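# Screw the shower hose nut onto the mixer tap

## Task

A shower hose nut has already been started on one of the mixer tap's threads. Turn it until it is hand-tight, and finish with the connected tap and hose lying still on the table.

## Robot and tools

Robot: two arms, left_arm and right_arm, each with a parallel gripper. In the scene frame the origin sits at table-top height midway between the two nominal base spots; +z points up, +x reaches out over the table, and left_arm is on the +y side. Arm names do not match image left and right. Calibrated bases: left_arm at (+0.027, +0.248, +0.045) m, right_arm at (-0.011, -0.255, +0.021) m, both almost unrotated, with up being +z in each base frame.

Frames: every hand position, orientation, velocity and target, and any wrist camera pose, is reported in that arm's own base frame. Fixed cameras and the table use the scene frame. Offsets you send are measured along the current Hand target's own axes. A gripper's fingers point along its +z axis and spread along its y axis; end_effector_position is the point between the pads, about 1 cm behind the tips. Reported poses can be off by a few centimetres, more at long reach.

Row layout (used by execute_actions and move): exactly 14 numbers, each in [-1, 1]. First left_arm's 7: dx, dy, dz, rx, ry, rz, opening; then right_arm's 7 in the same order. Both arms always appear even if one stays still. dx..rz are an offset from that arm's Hand target as it stood when the action or move began, not a pose; 1.0 equals 0.6 m or 180 degrees; rx, ry, rz form a single rotation vector. Opening is absolute: +1 fully open (0.094 m), -1 shut. Sending 0 for all six pose numbers re-requests the present Hand target. A 0 in the opening slot is a real command (half open), so to keep a gripper unchanged resend its current opening.

execute_actions(actions, cameras): actions is a list of actions; each action is a table of up to 15 rows, one row per control step of 1/30 s; a shorter table repeats its final row until 15 steps pass. Every row in an action counts from the action's start pose, and each new action starts from the updated Hand target, so repeating an offset moves further. An empty list just returns state and images.

move(target, speed, blend, opening_speed, blocking, cameras): drives grippers along straight lines toward target, which is one 14-number row or a list of up to 15 rows, all counted from the same starting Hand targets. speed is the path's top speed in m/s, 0.002 to 2.9, default 0.25; rotation is capped at twice that value in rad/s; give one number or one per target. blend (m) rounds corners in a list; 0 stops at each point. opening_speed (per second on the -1..1 scale, at least 0.2) closes fingers gradually; use a low value on delicate parts. Paths last at least 0.5 s and are cut off at 10 s. A changed opening in a later list row is applied only once everything is at rest there. blocking=false returns after about 0.5 s while motion continues. Moves do not avoid obstacles or the other arm. The result adds a move: line giving the ending (done, off_target, moving, held, fault) and limits (paced means the sent pose was clipped; held means steps were withheld). done means resting within 10 mm and 2 degrees; neither done nor off_target tells you about contact.

wait(seconds 0..10, cameras): lets time pass holding last commands. stop(cameras): brakes a running move. zoom_image(camera, region): enlarges part of a camera's latest image; region is [x0, y0, x1, y1] pixels from the top-left, at most 504 by 504; camera one of cam_high, cam_low, cam_left_wrist, cam_right_wrist. finished_scene(scene=1): ends the scene permanently.

Cameras: cam_high, cam_low, cam_left_wrist, cam_right_wrist, each 896x504. Wrist images may lag during motion. Calibration is approximate; fixed cameras may have shifted slightly.

Motion behaviour: each control step limits commanded orientation to 40 degrees from the measured one. Hand target in a result is your last commanded pose after that clip. Friction and weight can leave a gripper a centimetre or more short even in free air; waiting will not fix this, but any new command re-requests it, and you can add the missing distance as an offset. Tiny moves may not start. Fast motion makes the gripper lag, stray and overshoot, especially with the arm nearly straight. Do not route a path near an arm's own base (it can flip the shoulder); go around it.

Gripping: grip_measured is the measured opening on the command scale; empty it can read up to about 2.5 mm wide. On a hard part under full squeeze it reads a little under the part's width. Pressing at full force begins about 0.05 below the first-touch reading (0.11 or more for small or round items). To release, command well above grip_measured. Each pad squeezes roughly 50 to 64 N. grip_effort_nm is motor effort in N m (negative closing), not pad force, and keeps an offset at rest.

Result lines: joint positions (gripper last, in metres), joint velocities (within noise means still), joint torques (joints 1 to 3 wrap at ±28 N m), Tool commands, grip readings. Joint ranges in rad: waist -2.618 to 3.054, shoulder 0 to 3.142, elbow 0 to 3.142 (straight 2.901), wrist pitch and wrist yaw -1.571 to 1.571, wrist roll -2.094 to 2.094.

Cautions: an arm blocked by an object keeps pushing until you command its target back past the gripper. Contact force rises with speed and with how far the target lies beyond the contact. Never let grippers collide or close on the other arm's fingers; a hard hit between arms can fail the task. Nothing may fall or be left off the table. Avoid drops, releasing moving parts and slams. Loose objects may occasionally be nudged. Holding loads, stretched arms or unreachable targets heat motors: MOTOR HOT appears at 75 °C, at 90 °C the arm folds and idles for good, at 100 °C it collapses.

Each tool is called after "Emit:" as name([rows], argument=value, ...), one row to a line, values as JSON.

## Session

Emit:
execute_actions(actions=[])

Scene clock: 0.00 s.
left_arm: end_effector_position=(+0.3996, -0.0139, +0.1092) grip_measured=+1.000 grip_effort_nm=n/a end_effector_quat_wxyz=(+0.621, -0.007, +0.783, +0.039) | right_arm: end_effector_position=(+0.4037, +0.0055, +0.1140) grip_measured=+1.000 grip_effort_nm=n/a end_effector_quat_wxyz=(+0.601, -0.007, +0.799, -0.012)
Joint positions: left_arm=[-0.119 1.61 0.337 1.041 -0.185 0.01 0.094] | right_arm=[0.028 1.536 0.383 0.872 0.037 -0.018 0.094]
Joint velocities: within noise
Joint torques (N m): no reading
Motor temperatures (°C): left_arm=[27 33 27 30 30 28 30] | right_arm=[28 35 34 35 27 25 28]
Heat: left arm: 33 °C; right arm: 35 °C.
Hand target: left_arm +0.4014, -0.0118, +0.1135; +0.624, -0.012, +0.780, +0.040 | right_arm +0.4059, +0.0065, +0.1205; +0.607, -0.009, +0.794, -0.014
Tool commands: left_gripper/opening=+1.0 right_gripper/opening=+1.0

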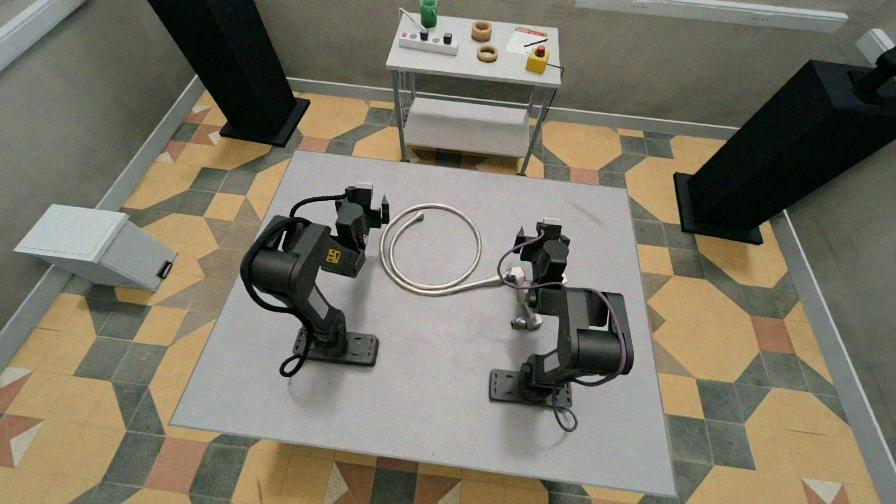

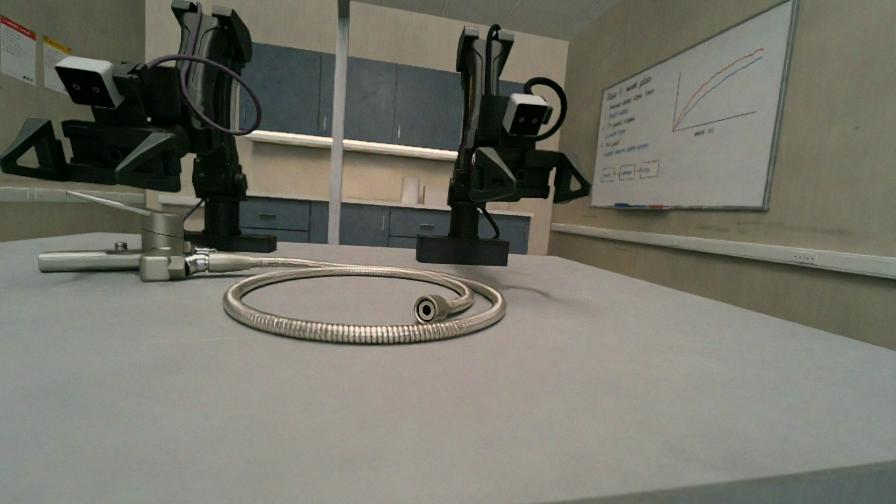

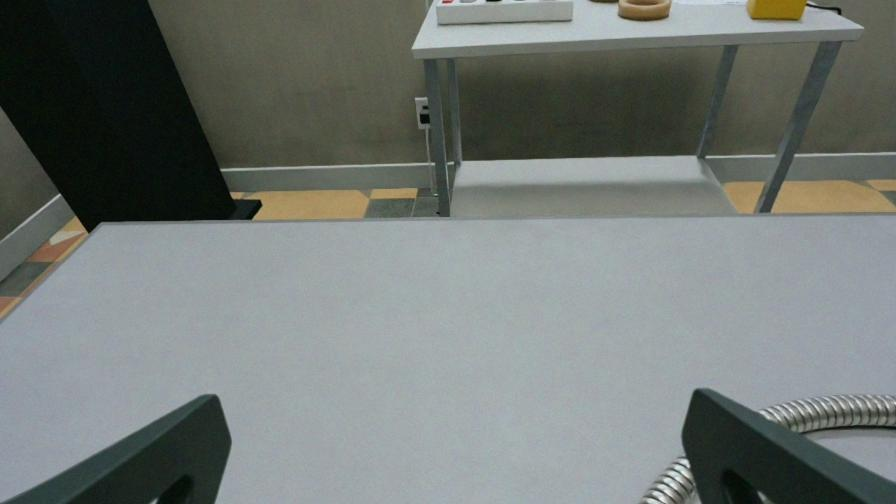

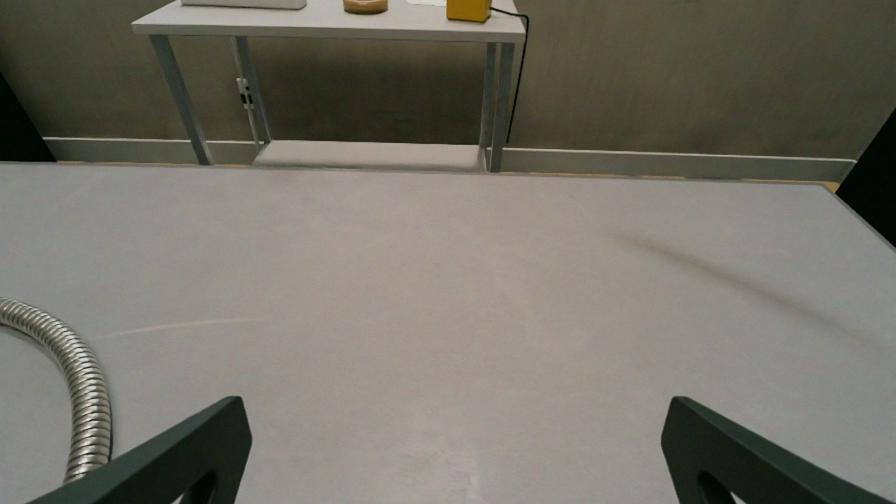

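Emit:
zoom_image(camera="cam_high", region=[440, 220, 600, 350])

Emit:
zoom_image(camera="cam_low", region=[20, 180, 300, 320])

Scaled by 3.150 from the camera's 896x504 image, which has a finer 1280x720 frame.

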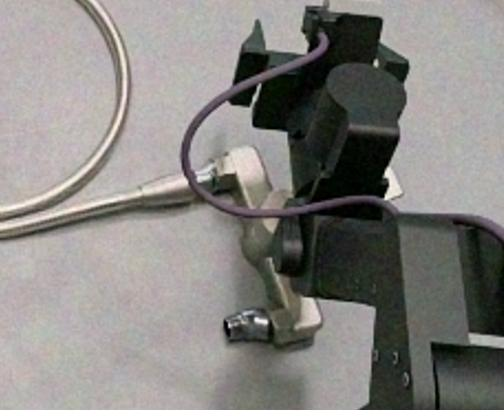

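Scaled by 1.800 from the camera's 896x504 image, which has a finer 1280x720 frame.

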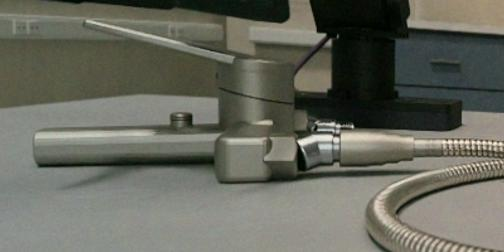

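Emit:
move(target=[0,0,0,0,0,0,1,-0.172,0,-0.483,0,0.244,0,1])

Scene clock: 54.53 s.
left_arm: end_effector_position=(+0.3996, -0.0139, +0.1092) grip_measured=+1.000 grip_effort_nm=0.007 end_effector_quat_wxyz=(+0.621, -0.007, +0.783, +0.039) | right_arm: end_effector_position=(+0.1615, +0.0153, +0.2962) grip_measured=+1.000 grip_effort_nm=-0.007 end_effector_quat_wxyz=(+0.303, -0.007, +0.953, +0.003)
Joint positions: left_arm=[-0.119 1.61 0.337 1.041 -0.185 0.01 0.094] | right_arm=[0.21 0.85 1.418 -1.531 0.111 0.16 0.094]
Joint velocities: within noise
Joint torques (N m): left_arm=[0.01 -4.82 6.98 2.03 -0.04 0] | right_arm=[0.72 -0.2 4.68 1.12 0.18 0.09]
Motor temperatures (°C): left_arm=[27 34 28 39 29 28 30] | right_arm=[28 35 36 41 27 25 28]
Heat: left arm: 39 °C; right arm: 41 °C.
Hand target: left_arm +0.4014, -0.0118, +0.1135; +0.624, -0.012, +0.780, +0.040 | right_arm +0.1534, +0.0128, +0.2961; +0.266, -0.003, +0.964, -0.016
Off the commanded pose: left_arm 0.005 m, 1 deg | right_arm 0.008 m, 5 deg.
joint sent to its limit (right arm) — joint 4 (wrist pitch), lower limit. The joint targets are off in orientation, not in position.
move: off_target (right_arm)
camera_calibration:
cam_right_wrist: T_world_to_cam=[[-0.00310595, -0.999995, -0.000533616, 0.0158768], [-0.979722, 0.00314989, -0.200338, 0.257256], [0.200339, -0.0000994456, -0.979727, 0.349113], [0, 0, 0, 1]] pos_world=[0.182148, 0.0151011, 0.393582]

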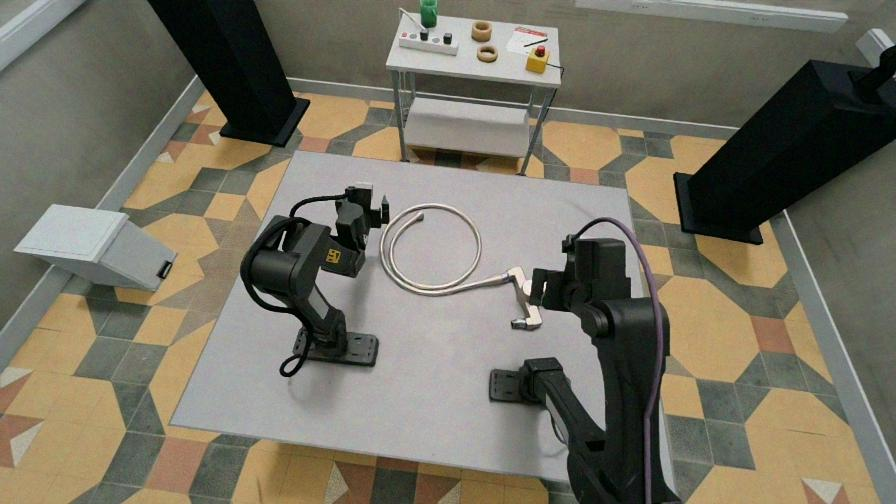

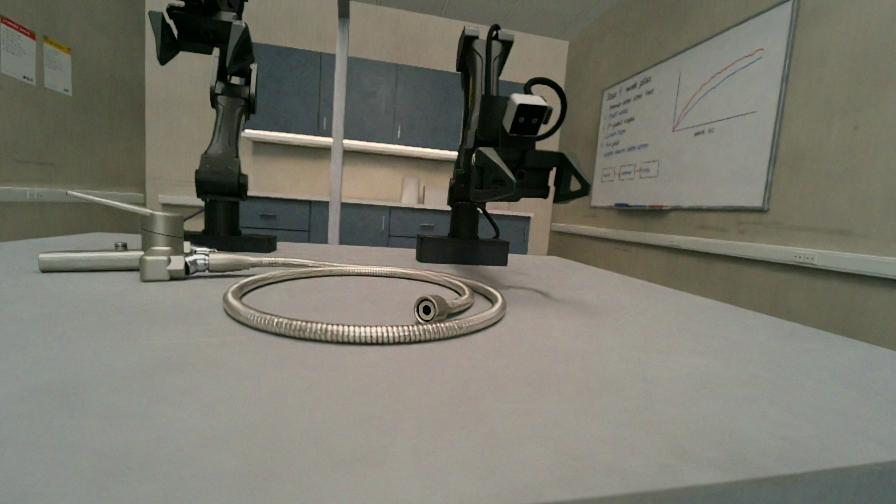

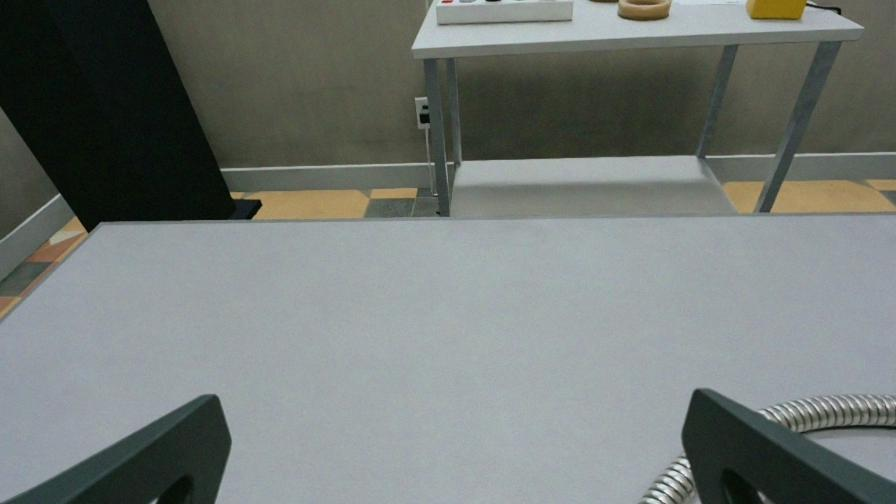

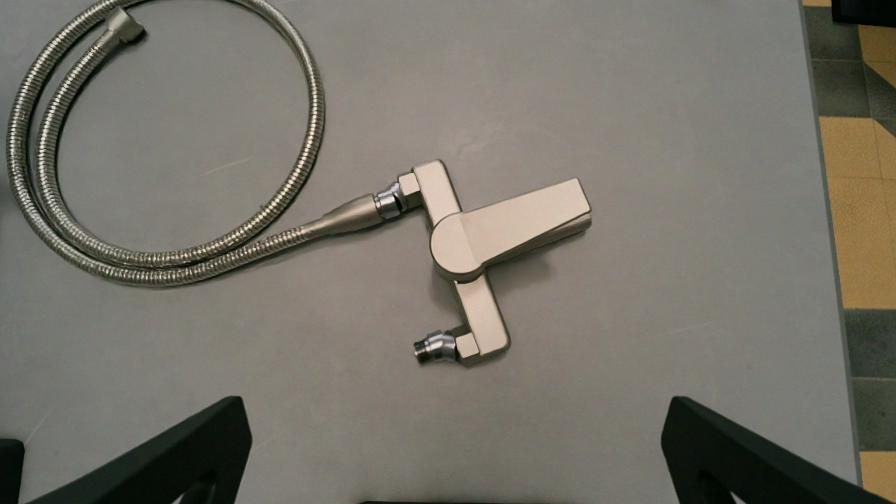

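Emit:
zoom_image(camera="cam_right_wrist", region=[300, 140, 480, 260])

Emit:
zoom_image(camera="cam_right_wrist", region=[380, 150, 620, 390])

Emit:
zoom_image(camera="cam_low", region=[130, 200, 290, 300])

Scaled by 2.800 from the camera's 896x504 image, which has a finer 1280x720 frame.

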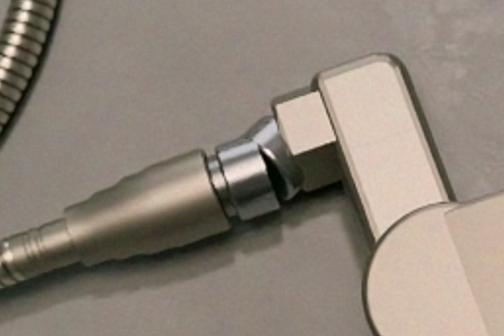

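Scaled by 2.100 from the camera's 896x504 image, which has a finer 1280x720 frame.

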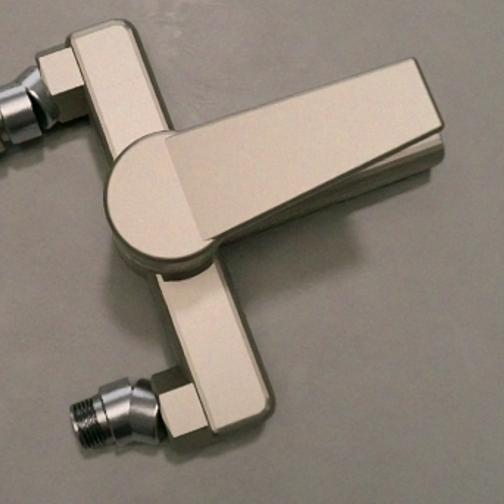

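Scaled by 3.150 from the camera's 896x504 image, which has a finer 1280x720 frame.

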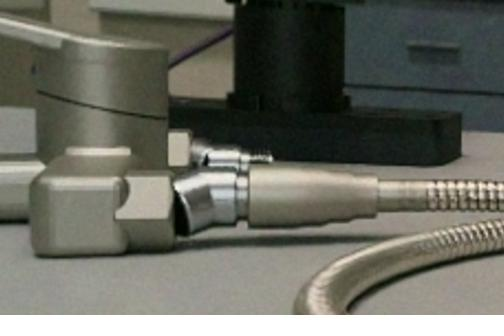

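Emit:
move(target=[0,0,0,0,0,0,1,-0.0628,0.1455,0.3742,-0.1775,0.0988,-0.6184,1], speed=0.5)

Scene clock: 130.53 s.
left_arm: end_effector_position=(+0.3996, -0.0139, +0.1092) grip_measured=+1.000 grip_effort_nm=0.002 end_effector_quat_wxyz=(+0.621, -0.007, +0.783, +0.039) | right_arm: end_effector_position=(+0.2925, +0.0908, +0.1170) grip_measured=+1.000 grip_effort_nm=-0.007 end_effector_quat_wxyz=(+0.007, +0.839, -0.543, -0.005)
Joint positions: left_arm=[-0.119 1.61 0.337 1.041 -0.185 0.01 0.094] | right_arm=[0.299 1.718 1.421 -1.291 0.002 -1.693 0.094]
Joint velocities: within noise
Joint torques (N m): left_arm=[-0.02 -4.78 6.9 2.01 -0.03 0] | right_arm=[0.44 -6.52 7.3 0.28 0 -0.08]
Motor temperatures (°C): left_arm=[26 33 28 42 29 28 30] | right_arm=[28 34 35 37 27 25 28]
Heat: left arm: 42 °C; right arm: 37 °C.
Hand target: left_arm +0.4014, -0.0118, +0.1135; +0.624, -0.012, +0.780, +0.040 | right_arm +0.3011, +0.0941, +0.1199; +0.000, +0.843, -0.538, +0.000
Off the commanded pose: left_arm 0.005 m, 1 deg | right_arm 0.010 m, 1 deg.
move: done
camera_calibration:
cam_right_wrist: T_world_to_cam=[[0.918573, 0.395207, -0.00584346, -0.303931], [0.363897, -0.839844, 0.402792, -0.0375607], [0.154279, -0.37212, -0.915273, 0.187094], [0, 0, 0, 1]] pos_world=[0.263986, 0.158192, 0.184595]

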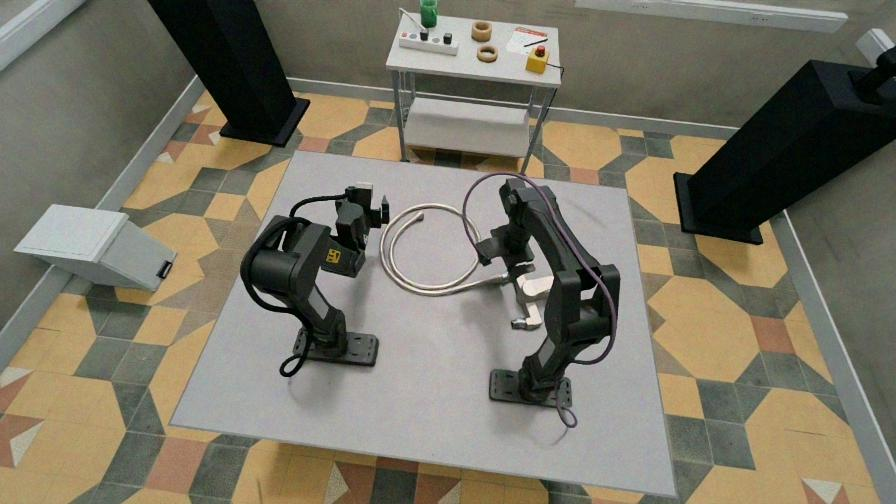

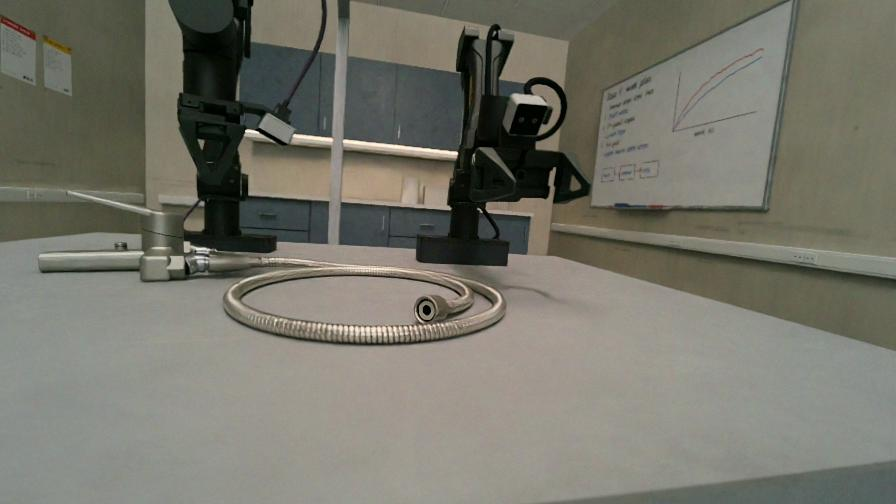

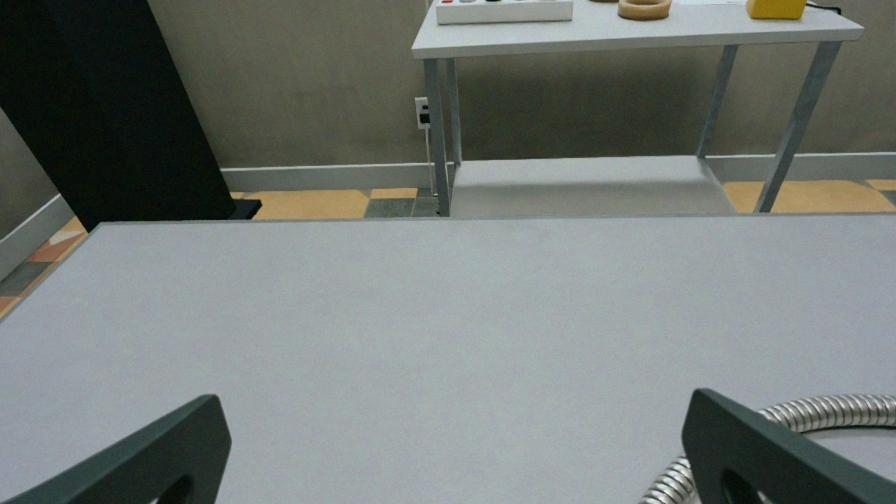

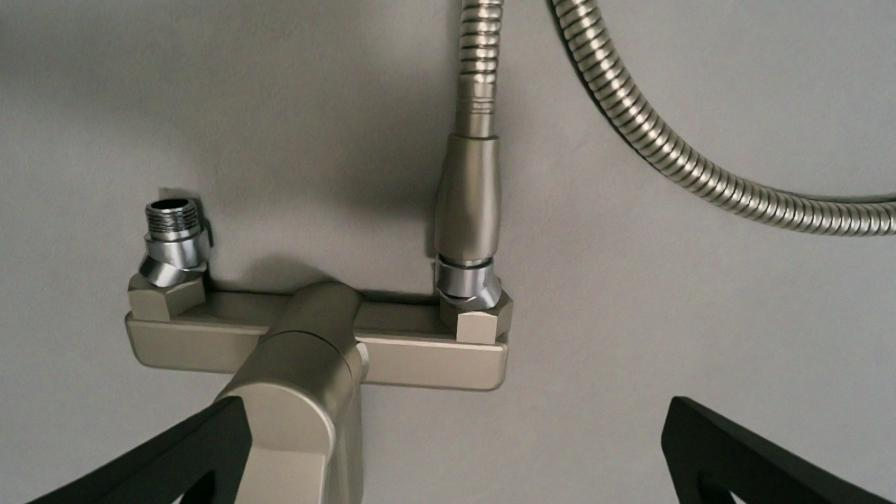

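Emit:
zoom_image(camera="cam_right_wrist", region=[380, 110, 560, 340])

Emit:
zoom_image(camera="cam_right_wrist", region=[100, 170, 260, 330])

Scaled by 2.191 from the camera's 896x504 image, which has a finer 1280x720 frame.

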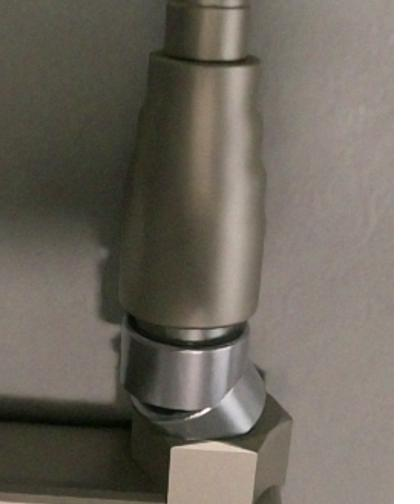

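Scaled by 3.150 from the camera's 896x504 image, which has a finer 1280x720 frame.

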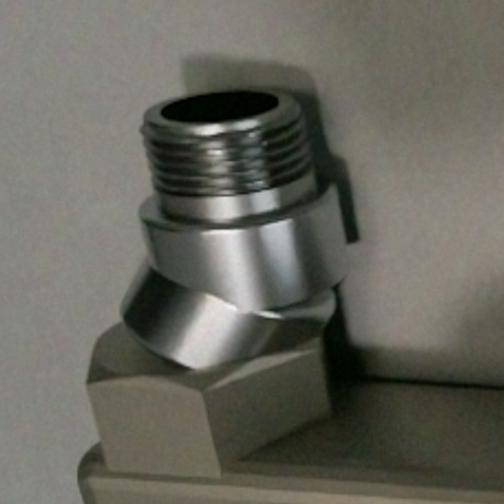

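Emit:
move(target=[0,0,0,0,0,0,1,-0.0142,-0.013,0.13,0,0,0.018,0.1], speed=0.2)

Emit:
zoom_image(camera="cam_low", region=[130, 130, 330, 300])

Scene clock: 160.83 s.
left_arm: end_effector_position=(+0.3996, -0.0139, +0.1092) grip_measured=+1.000 grip_effort_nm=0.007 end_effector_quat_wxyz=(+0.621, -0.007, +0.783, +0.039) | right_arm: end_effector_position=(+0.3037, +0.1030, +0.0480) grip_measured=+0.103 grip_effort_nm=-0.154 end_effector_quat_wxyz=(-0.001, +0.826, -0.563, +0.002)
Joint positions: left_arm=[-0.119 1.61 0.337 1.041 -0.185 0.01 0.094] | right_arm=[0.325 1.801 1.242 -1.007 0.002 -1.62 0.052]
Joint velocities: within noise
Joint torques (N m): left_arm=[0.01 -4.9 6.89 2.01 -0.09 -0.02] | right_arm=[0.66 -7.15 4.4 0.46 0.02 0.05]
Motor temperatures (°C): left_arm=[26 33 28 43 29 28 30] | right_arm=[28 35 37 36 27 25 28]
Heat: left arm: 43 °C; right arm: 37 °C.
Hand target: left_arm +0.4014, -0.0118, +0.1135; +0.624, -0.012, +0.780, +0.040 | right_arm +0.3046, +0.1052, +0.0419; +0.000, +0.827, -0.562, +0.000
Off the commanded pose: left_arm 0.005 m, 1 deg | right_arm 0.006 m, 0 deg.
move: done
camera_calibration:
cam_right_wrist: T_world_to_cam=[[0.936222, 0.351061, 0.0156592, -0.321346], [0.31514, -0.858475, 0.404608, 0.013026], [0.155485, -0.373868, -0.914356, 0.12651], [0, 0, 0, 1]] pos_world=[0.277076, 0.171293, 0.115437]

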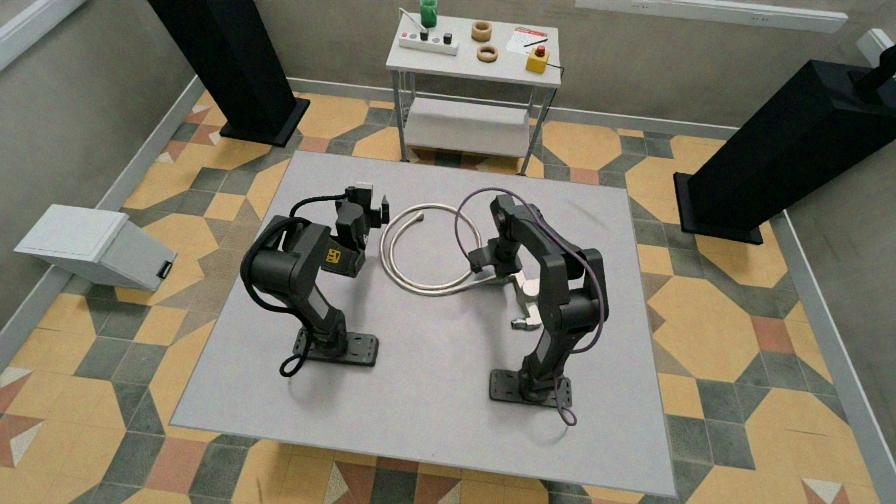

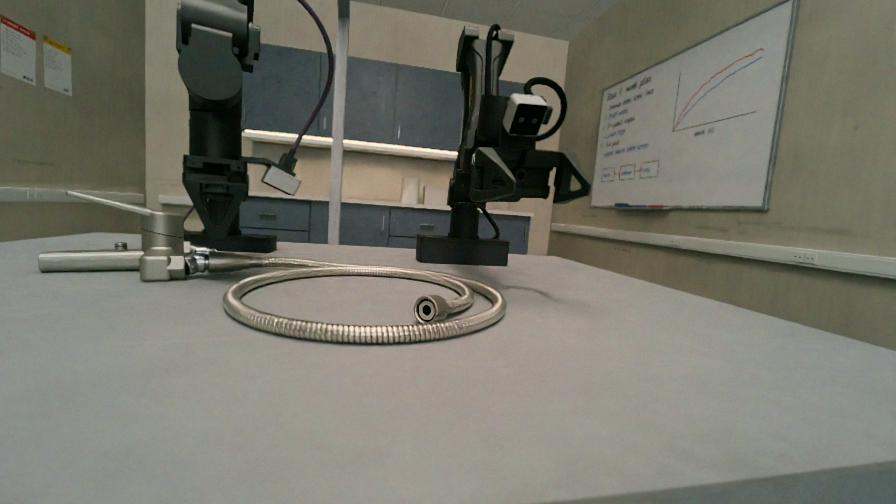

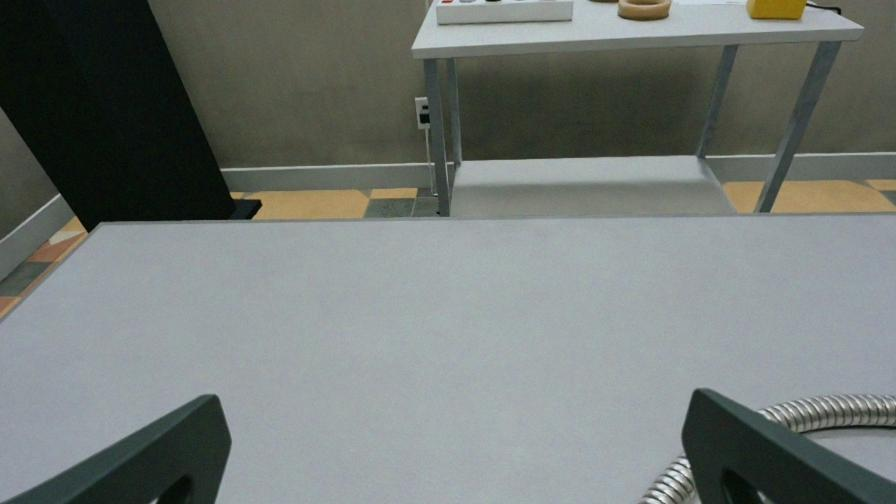

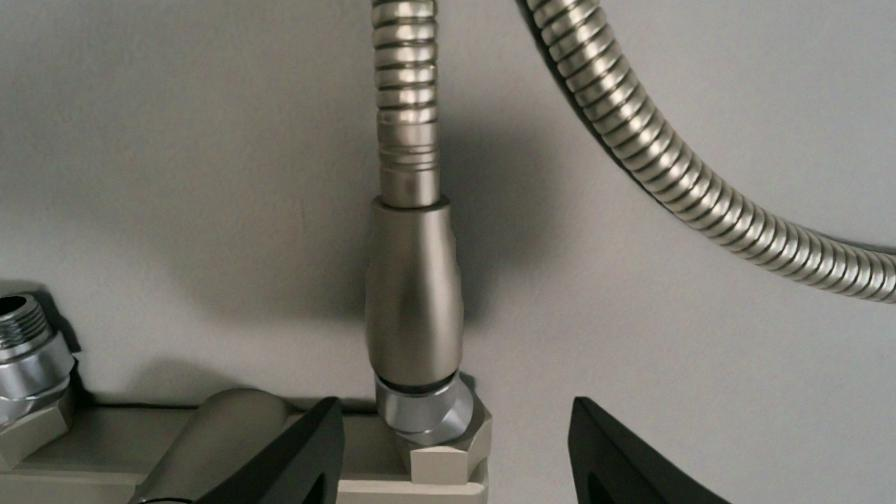

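Scaled by 2.520 from the camera's 896x504 image, which has a finer 1280x720 frame.

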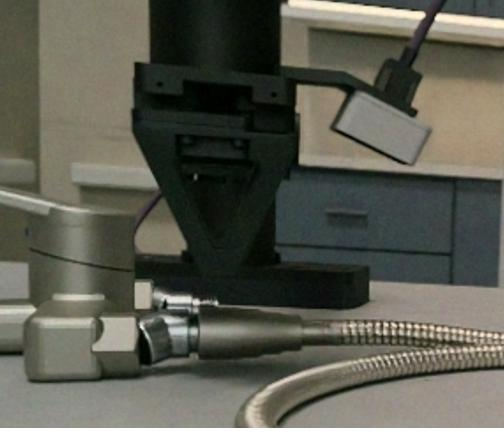

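Emit:
move(target=[0,0,0,0,0,0,1,0.0045,0.0165,0.076,0,0,-0.004,0.1], speed=0.1)

Emit:
zoom_image(camera="cam_low", region=[130, 130, 330, 300])

Scene clock: 180.13 s.
left_arm: end_effector_position=(+0.3996, -0.0139, +0.1092) grip_measured=+1.000 grip_effort_nm=0.012 end_effector_quat_wxyz=(+0.621, -0.007, +0.783, +0.039) | right_arm: end_effector_position=(+0.2966, +0.1003, +0.0039) grip_measured=+0.103 grip_effort_nm=-0.149 end_effector_quat_wxyz=(-0.003, +0.829, -0.559, +0.005)
Joint positions: left_arm=[-0.119 1.61 0.337 1.041 -0.185 0.01 0.094] | right_arm=[0.325 1.837 1.096 -0.82 0.004 -1.631 0.052]
Joint velocities: within noise
Joint torques (N m): left_arm=[0.06 -4.82 6.74 2.03 -0.03 0] | right_arm=[-0.27 -6.8 3.85 0.5 0 -0.06]
Motor temperatures (°C): left_arm=[26 33 28 44 29 28 30] | right_arm=[28 34 36 35 26 24 28]
Heat: left arm: 44 °C; right arm: 36 °C.
Hand target: left_arm +0.4014, -0.0118, +0.1135; +0.624, -0.012, +0.780, +0.040 | right_arm +0.2964, +0.0990, -0.0037; +0.000, +0.831, -0.557, +0.000
Off the commanded pose: left_arm 0.005 m, 1 deg | right_arm 0.008 m, 1 deg.
move: done
camera_calibration:
cam_right_wrist: T_world_to_cam=[[0.932275, 0.361094, 0.0217851, -0.312871], [0.321766, -0.855245, 0.406229, 0.0285298], [0.165319, -0.371707, -0.913512, 0.0832194], [0, 0, 0, 1]] pos_world=[0.268744, 0.168309, 0.0712482]

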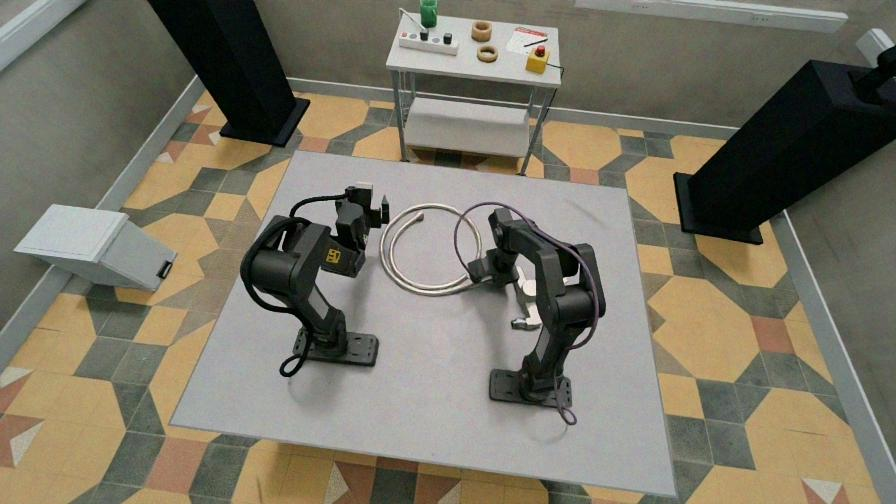

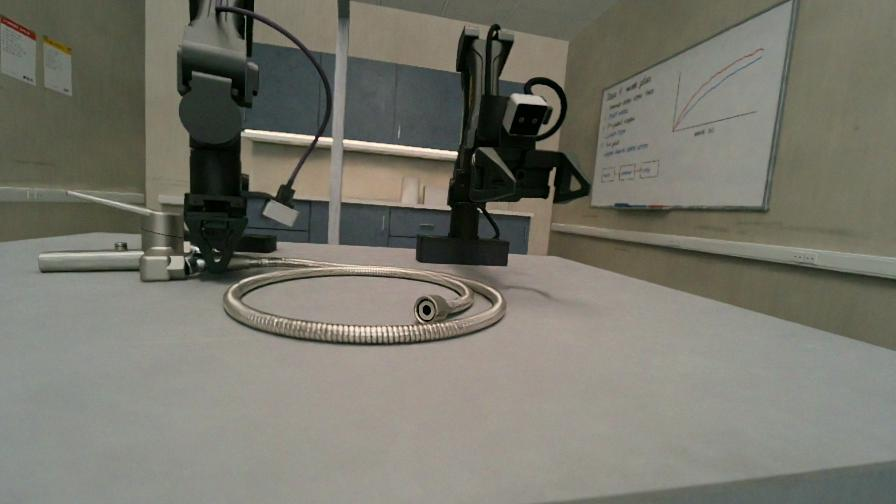

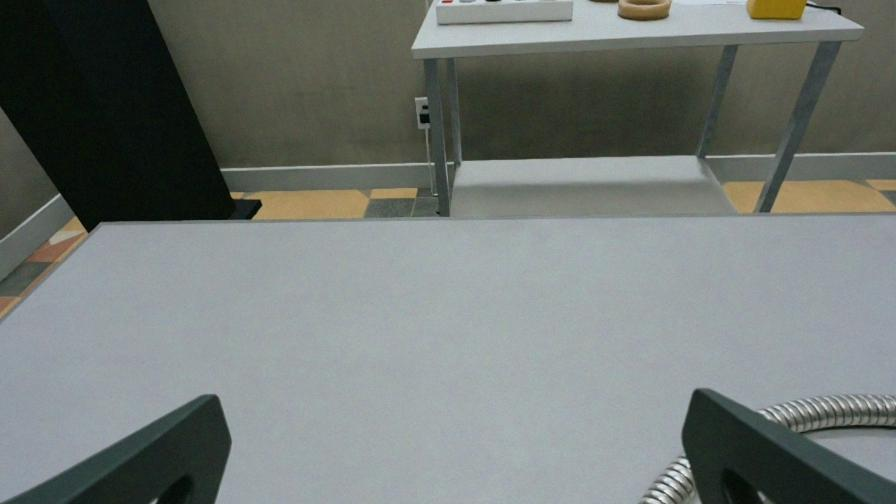

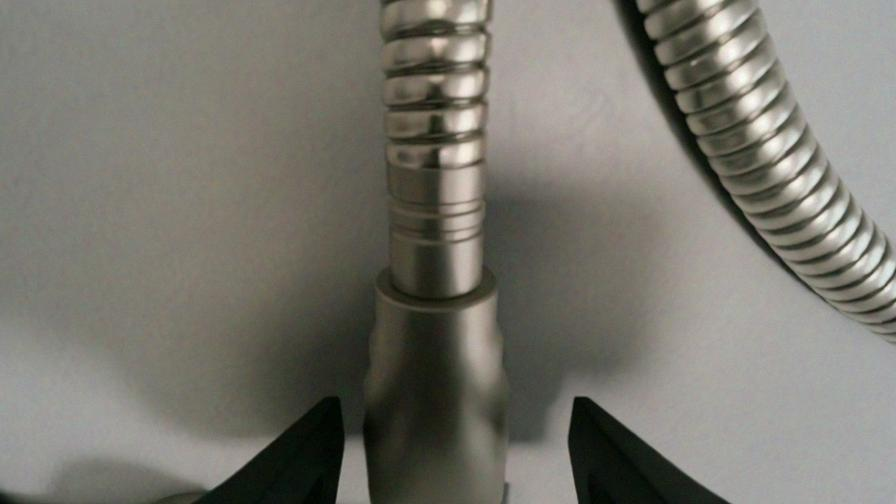

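Scaled by 2.520 from the camera's 896x504 image, which has a finer 1280x720 frame.

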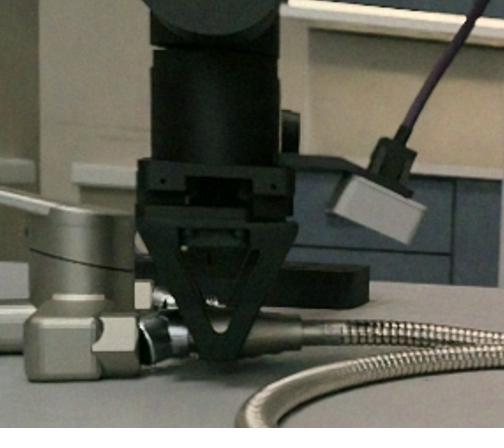

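Emit:
move([
  [0,0,0,0,0,0,1,0.0,0.0075,0.0,-0.167,0,0,0.1],
  [0,0,0,0,0,0,1,0.0,0.0075,0.0,-0.167,0,0,-0.6],
], speed=0.4, opening_speed=1.5)

Emit:
zoom_image(camera="cam_low", region=[130, 130, 330, 300])

Scene clock: 191.40 s.
left_arm: end_effector_position=(+0.3996, -0.0139, +0.1092) grip_measured=+1.000 grip_effort_nm=0.002 end_effector_quat_wxyz=(+0.621, -0.007, +0.783, +0.039) | right_arm: end_effector_position=(+0.2954, +0.0976, +0.0030) grip_measured=-0.405 grip_effort_nm=-1.033 end_effector_quat_wxyz=(+0.203, +0.804, -0.543, -0.133)
Joint positions: left_arm=[-0.119 1.61 0.337 1.041 -0.185 0.01 0.094] | right_arm=[0.333 2.292 1.667 -1.435 0.03 -1.612 0.028]
Joint velocities: within noise
Joint torques (N m): left_arm=[-0.02 -4.77 6.87 2.03 -0.04 -0.01] | right_arm=[0.62 -9.11 4.48 -0.85 0.04 -0.02]
Motor temperatures (°C): left_arm=[26 33 28 44 29 28 29] | right_arm=[28 35 36 35 26 24 28]
Heat: left arm: 44 °C; right arm: 36 °C.
Hand target: left_arm +0.4014, -0.0118, +0.1135; +0.624, -0.012, +0.780, +0.040 | right_arm +0.2922, +0.0973, -0.0037; +0.215, +0.802, -0.538, -0.144
Off the commanded pose: left_arm 0.005 m, 1 deg | right_arm 0.007 m, 2 deg.
move: done; target 2's new opening was sent with right_arm's hand 0.011 m and 3 deg from that target
camera_calibration:
cam_right_wrist: T_world_to_cam=[[0.829901, 0.314717, -0.460671, -0.274506], [0.501892, -0.781752, 0.370092, -0.0333651], [-0.243657, -0.538347, -0.806731, 0.218212], [0, 0, 0, 1]] pos_world=[0.297728, 0.177782, 0.0619293]

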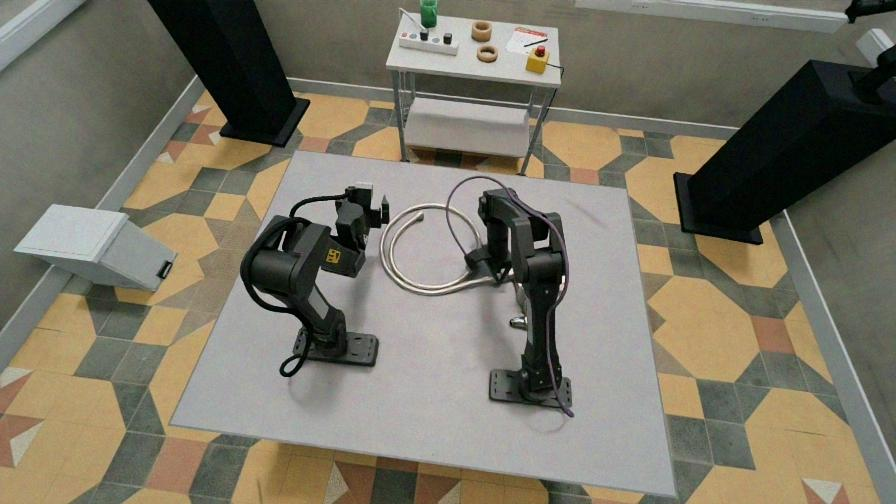

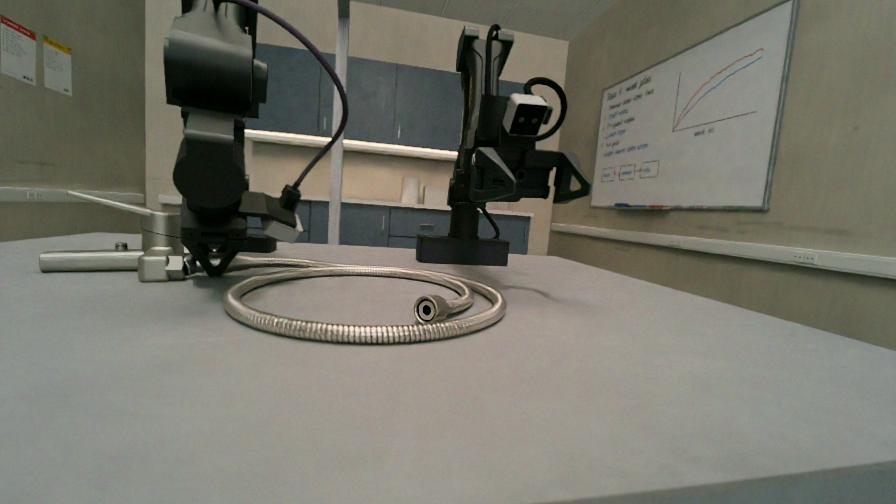

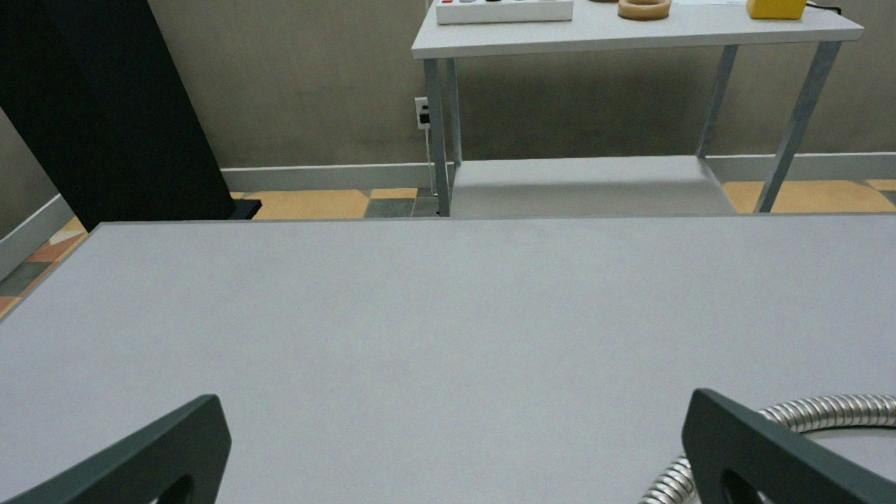

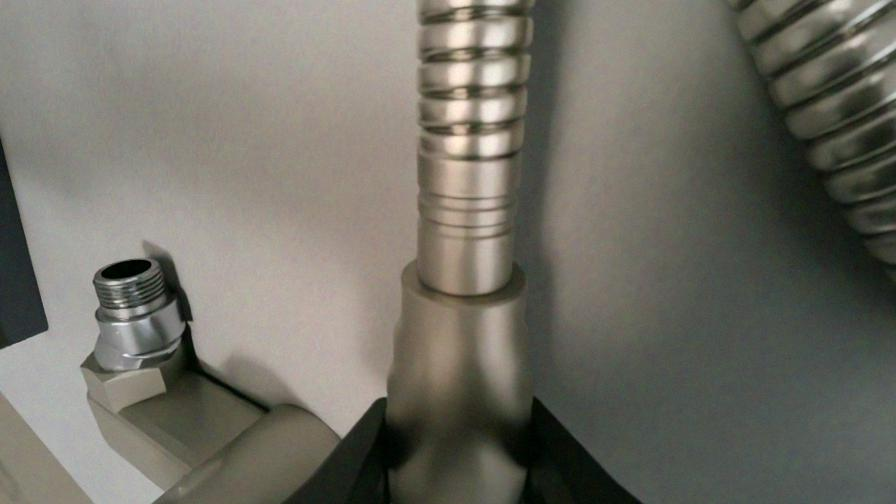

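Scaled by 2.520 from the camera's 896x504 image, which has a finer 1280x720 frame.

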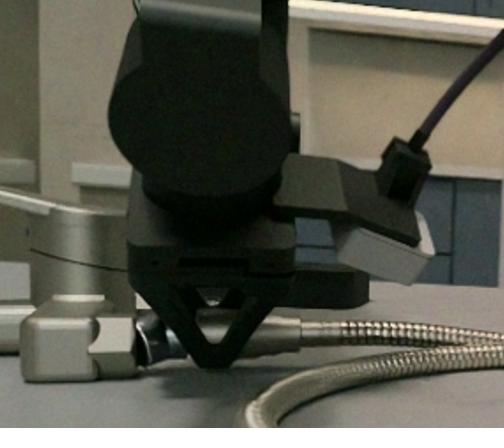

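Emit:
move(target=[0,0,0,0,0,0,1,0.0,0.0,0.0,0.32,0,0,-0.6], speed=0.4)

Emit:
zoom_image(camera="cam_low", region=[30, 130, 330, 300])

Scene clock: 198.60 s.
left_arm: end_effector_position=(+0.3996, -0.0139, +0.1092) grip_measured=+1.000 grip_effort_nm=0.007 end_effector_quat_wxyz=(+0.621, -0.007, +0.783, +0.039) | right_arm: end_effector_position=(+0.2897, +0.0961, +0.0007) grip_measured=-0.406 grip_effort_nm=-1.038 end_effector_quat_wxyz=(-0.179, +0.815, -0.534, +0.135)
Joint positions: left_arm=[-0.119 1.61 0.337 1.041 -0.185 0.01 0.094] | right_arm=[0.307 1.494 0.579 -0.203 -0.018 -1.672 0.028]
Joint velocities: within noise
Joint torques (N m): left_arm=[0.08 -4.82 6.84 2.01 -0.04 -0.03] | right_arm=[-0.91 -4.49 2.78 1.87 -0.22 0.12]
Motor temperatures (°C): left_arm=[26 33 27 44 29 28 29] | right_arm=[28 35 35 35 26 24 28]
Heat: left arm: 44 °C; right arm: 35 °C.
Hand target: left_arm +0.4014, -0.0118, +0.1135; +0.624, -0.012, +0.780, +0.040 | right_arm +0.2922, +0.0973, -0.0037; -0.198, +0.807, -0.541, +0.132
Off the commanded pose: left_arm 0.005 m, 1 deg | right_arm 0.005 m, 2 deg.
move: done
camera_calibration:
cam_right_wrist: T_world_to_cam=[[0.823044, 0.350342, 0.447056, -0.272541], [0.180039, -0.907436, 0.379666, 0.0745704], [0.538687, -0.231994, -0.809935, -0.0419352], [0, 0, 0, 1]] pos_world=[0.233477, 0.153421, 0.0595643]

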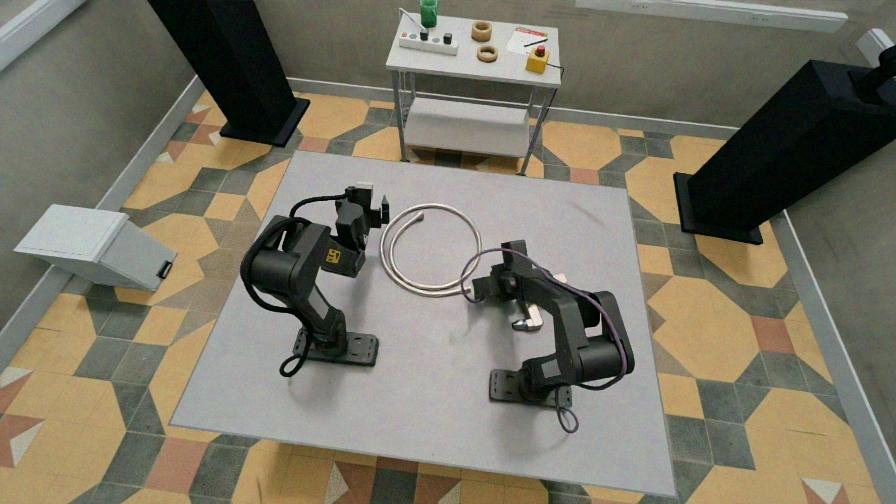

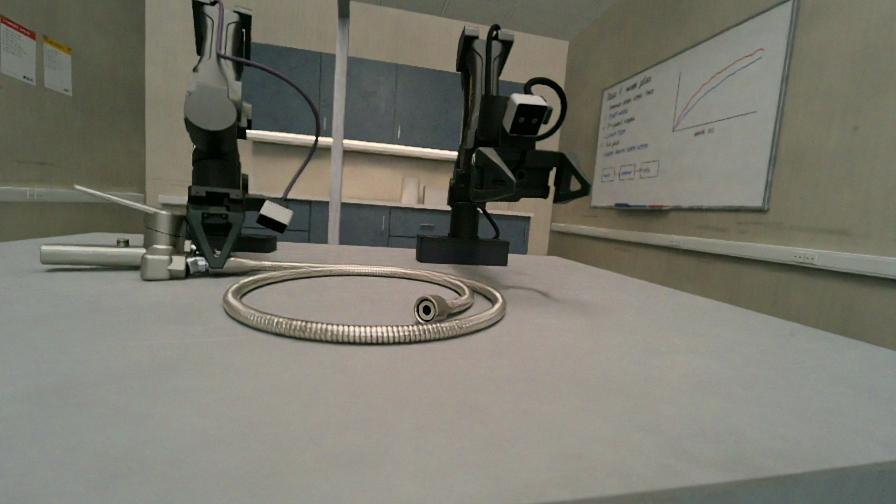

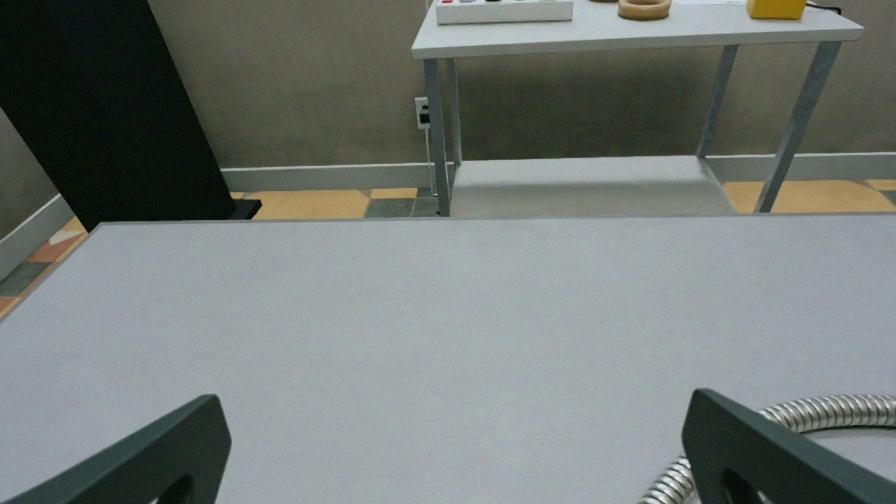

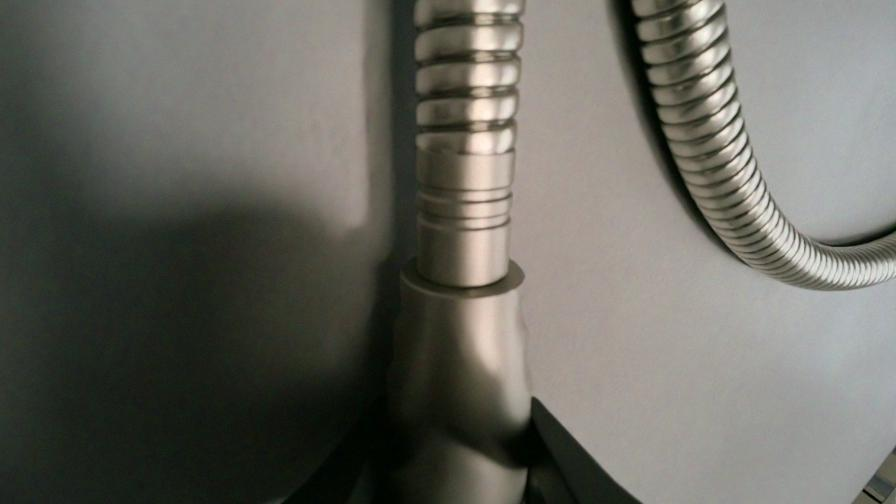

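Scaled by 1.680 from the camera's 896x504 image, which has a finer 1280x720 frame.

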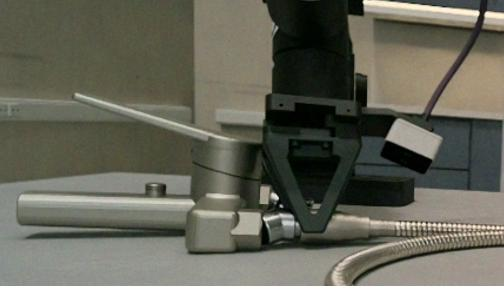

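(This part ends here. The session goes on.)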